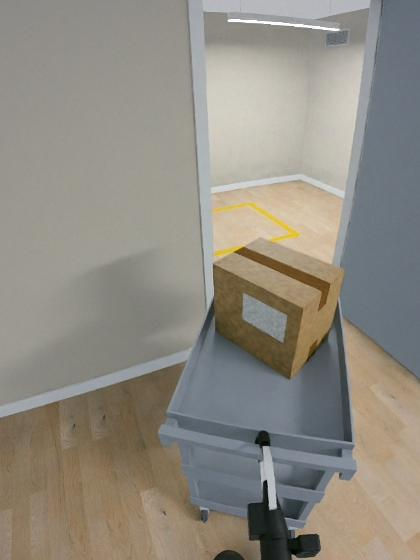

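Emit:
move --blocking false --r1 '{"base":{"translate_m":0.3,"strafe_m":-0.13},"pace":"slow"}'

Emit:
wait --seconds 7 --cameras '["r1_head_camera","r1_head_left_camera"]'

Scene clock: 781.60 s.
move: r1 moving
r1.base_odometry: x=-1.723 y=+3.218 heading=-0.638
r1.turned_by_wheels: +0.001
r1.turned_by_imu: +0.000
r1.base_tilt: forward=-1.6 right=+1.2
r1.lidar_m: 0.39 0.45 1.49 1.29 1.26 1.38 2.08 4.40 4.49 3.53 1.64 0.42
r1.base_status: translate_m moving; strafe_m moving
r1.joint_positions: lift_m=+0.686 arm_m=+0.000 wrist_yaw_rad=+0.000 wrist_pitch_rad=+0.013 wrist_roll_rad=+1.569 gripper_m=-0.029
r1.joint_status: not commanded
r1.measured_speeds: translate_m=+0.049 strafe_m=-0.022 rotate_rad=-0.001 lift_m=+0.000 arm_m=+0.000 wrist_yaw_rad=+0.000 wrist_pitch_rad=+0.000 wrist_roll_rad=+0.000
r1.motor_effort: lift_m=+21(21) arm_m=+3(4) wheel_0=+8(10) wheel_1=+6(8) wheel_2=-6(6)
r1.servo_current: wrist_yaw_rad=46(65) wrist_pitch_rad=72(85) wrist_roll_rad=39(59) gripper_m=52(59)
r1.hand_pose: x=+0.4592 y=-0.0876 z=+0.8604 quat_wxyz=(+0.708, +0.706, +0.004, -0.005) (m; r1's base frame)
r1.wrist_depth_mm: - - - - 196 1464 - / - - 535 198 203 - - / - 445 442 - 209 - - / - 473 469 154 217 - - / - 554 539 158 224 - - / - - 187 184 183 - - / - 137 167 151 240 127 -
r2: as last shown
r2.turned_by_imu: +0.000
r2.base_tilt: forward=-0.7 right=+0.0
r2.lidar_m: 0.90 0.32 0.36 1.46 3.60 4.71 3.70 1.87 1.48 1.45 1.47 1.19
r2.servo_current: wrist_yaw_rad=46(52) wrist_pitch_rad=46(46) wrist_roll_rad=52(65) gripper_m=104(117)
r2.contact_limits: translate_m 0.6
r2.wrist_depth_mm: - - 246 161 235 229 224 / - - 248 162 235 229 225 / - - 249 163 236 230 226 / - - 250 166 238 233 228 / - - 252 166 240 234 229 / - - 186 165 179 235 231 / - - 254 - 241 233 232
pictures: none

Scene clock: 785.57 s.
earlier move: r1 done
r1.base_odometry: x=-1.566 y=+2.947 heading=-0.638
r1.turned_by_wheels: +0.000
r1.turned_by_imu: +0.000
r1.base_tilt: forward=-1.6 right=+1.3
r1.lidar_m: 0.39 0.40 1.28 1.53 1.49 1.63 2.41 4.61 4.22 3.28 1.36 0.42
r1.base_status: done
r1.joint_positions: lift_m=+0.686 arm_m=+0.000 wrist_yaw_rad=+0.000 wrist_pitch_rad=+0.013 wrist_roll_rad=+1.569 gripper_m=-0.029
r1.joint_status: not commanded
r1.measured_speeds: all 0
r1.motor_effort: lift_m=+21(21) arm_m=+4(4) wheel_0=+4(12) wheel_1=+4(8) wheel_2=-2(6)
r1.servo_current: wrist_yaw_rad=46(72) wrist_pitch_rad=72(85) wrist_roll_rad=39(72) gripper_m=52(65)
r1.hand_pose: x=+0.4593 y=-0.0874 z=+0.8604 quat_wxyz=(+0.708, +0.706, +0.005, -0.004) (m; r1's base frame)
r1.wrist_depth_mm: - - - 225 227 1430 1118 / - - - 226 229 1661 - / - - 585 227 229 - - / - 477 459 227 229 - - / - 484 480 168 230 - - / - - 508 185 183 - - / - 137 176 131 231 126 -
r2.base_odometry: x=-2.156 y=-2.251 heading=-2.101
r2.turned_by_wheels: +0.000
r2.turned_by_imu: +0.001
r2.base_tilt: forward=-0.7 right=+0.0
r2.lidar_m: 0.94 0.33 0.34 1.49 3.59 4.70 3.72 1.87 1.49 1.46 1.44 1.16
r2.base_status: not commanded
r2.joint_positions: lift_m=+0.870 arm_m=+0.000 wrist_yaw_rad=+1.519 wrist_pitch_rad=+0.002 wrist_roll_rad=+0.002 gripper_m=-0.035
r2.joint_status: not commanded
r2.measured_speeds: all 0
r2.motor_effort: lift_m=+20(20) arm_m=-5(6) wheel_0=+8(9) wheel_1=-4(5) wheel_2=-4(5)
r2.servo_current: wrist_yaw_rad=46(59) wrist_pitch_rad=46(52) wrist_roll_rad=52(65) gripper_m=104(117)
r2.contact_limits: translate_m 0.6
r2.hand_pose: x=+0.2732 y=+0.2835 z=+1.0476 quat_wxyz=(+0.725, +0.000, +0.001, +0.689) (m; r2's base frame)
r2.wrist_depth_mm: - - 246 161 235 229 225 / - - 249 162 236 230 225 / - - 250 163 236 231 227 / - - 249 166 239 233 228 / - - 253 166 240 233 229 / - - 185 164 179 235 231 / - - 255 - 241 235 232
wait: 3.97 of 7 s (r1 has come to rest)
pictures: r1_head_camera, r1_head_left_camera
Images, in order (width x height): r1_head_camera 420x560, r1_head_left_camera 420x672.

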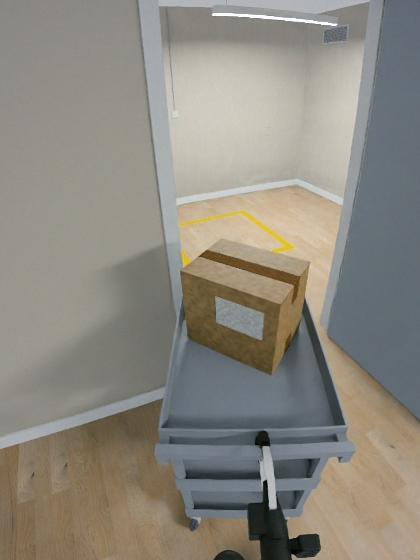

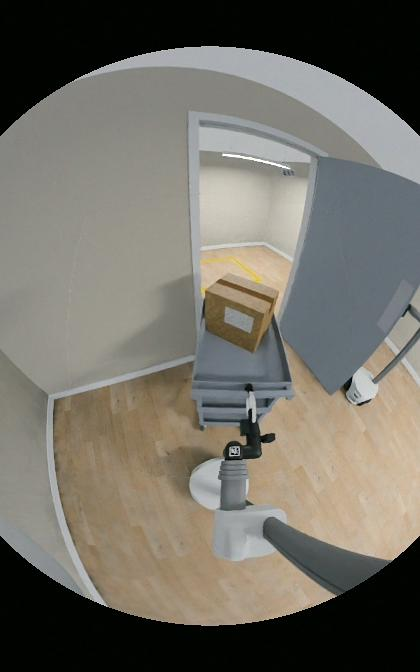

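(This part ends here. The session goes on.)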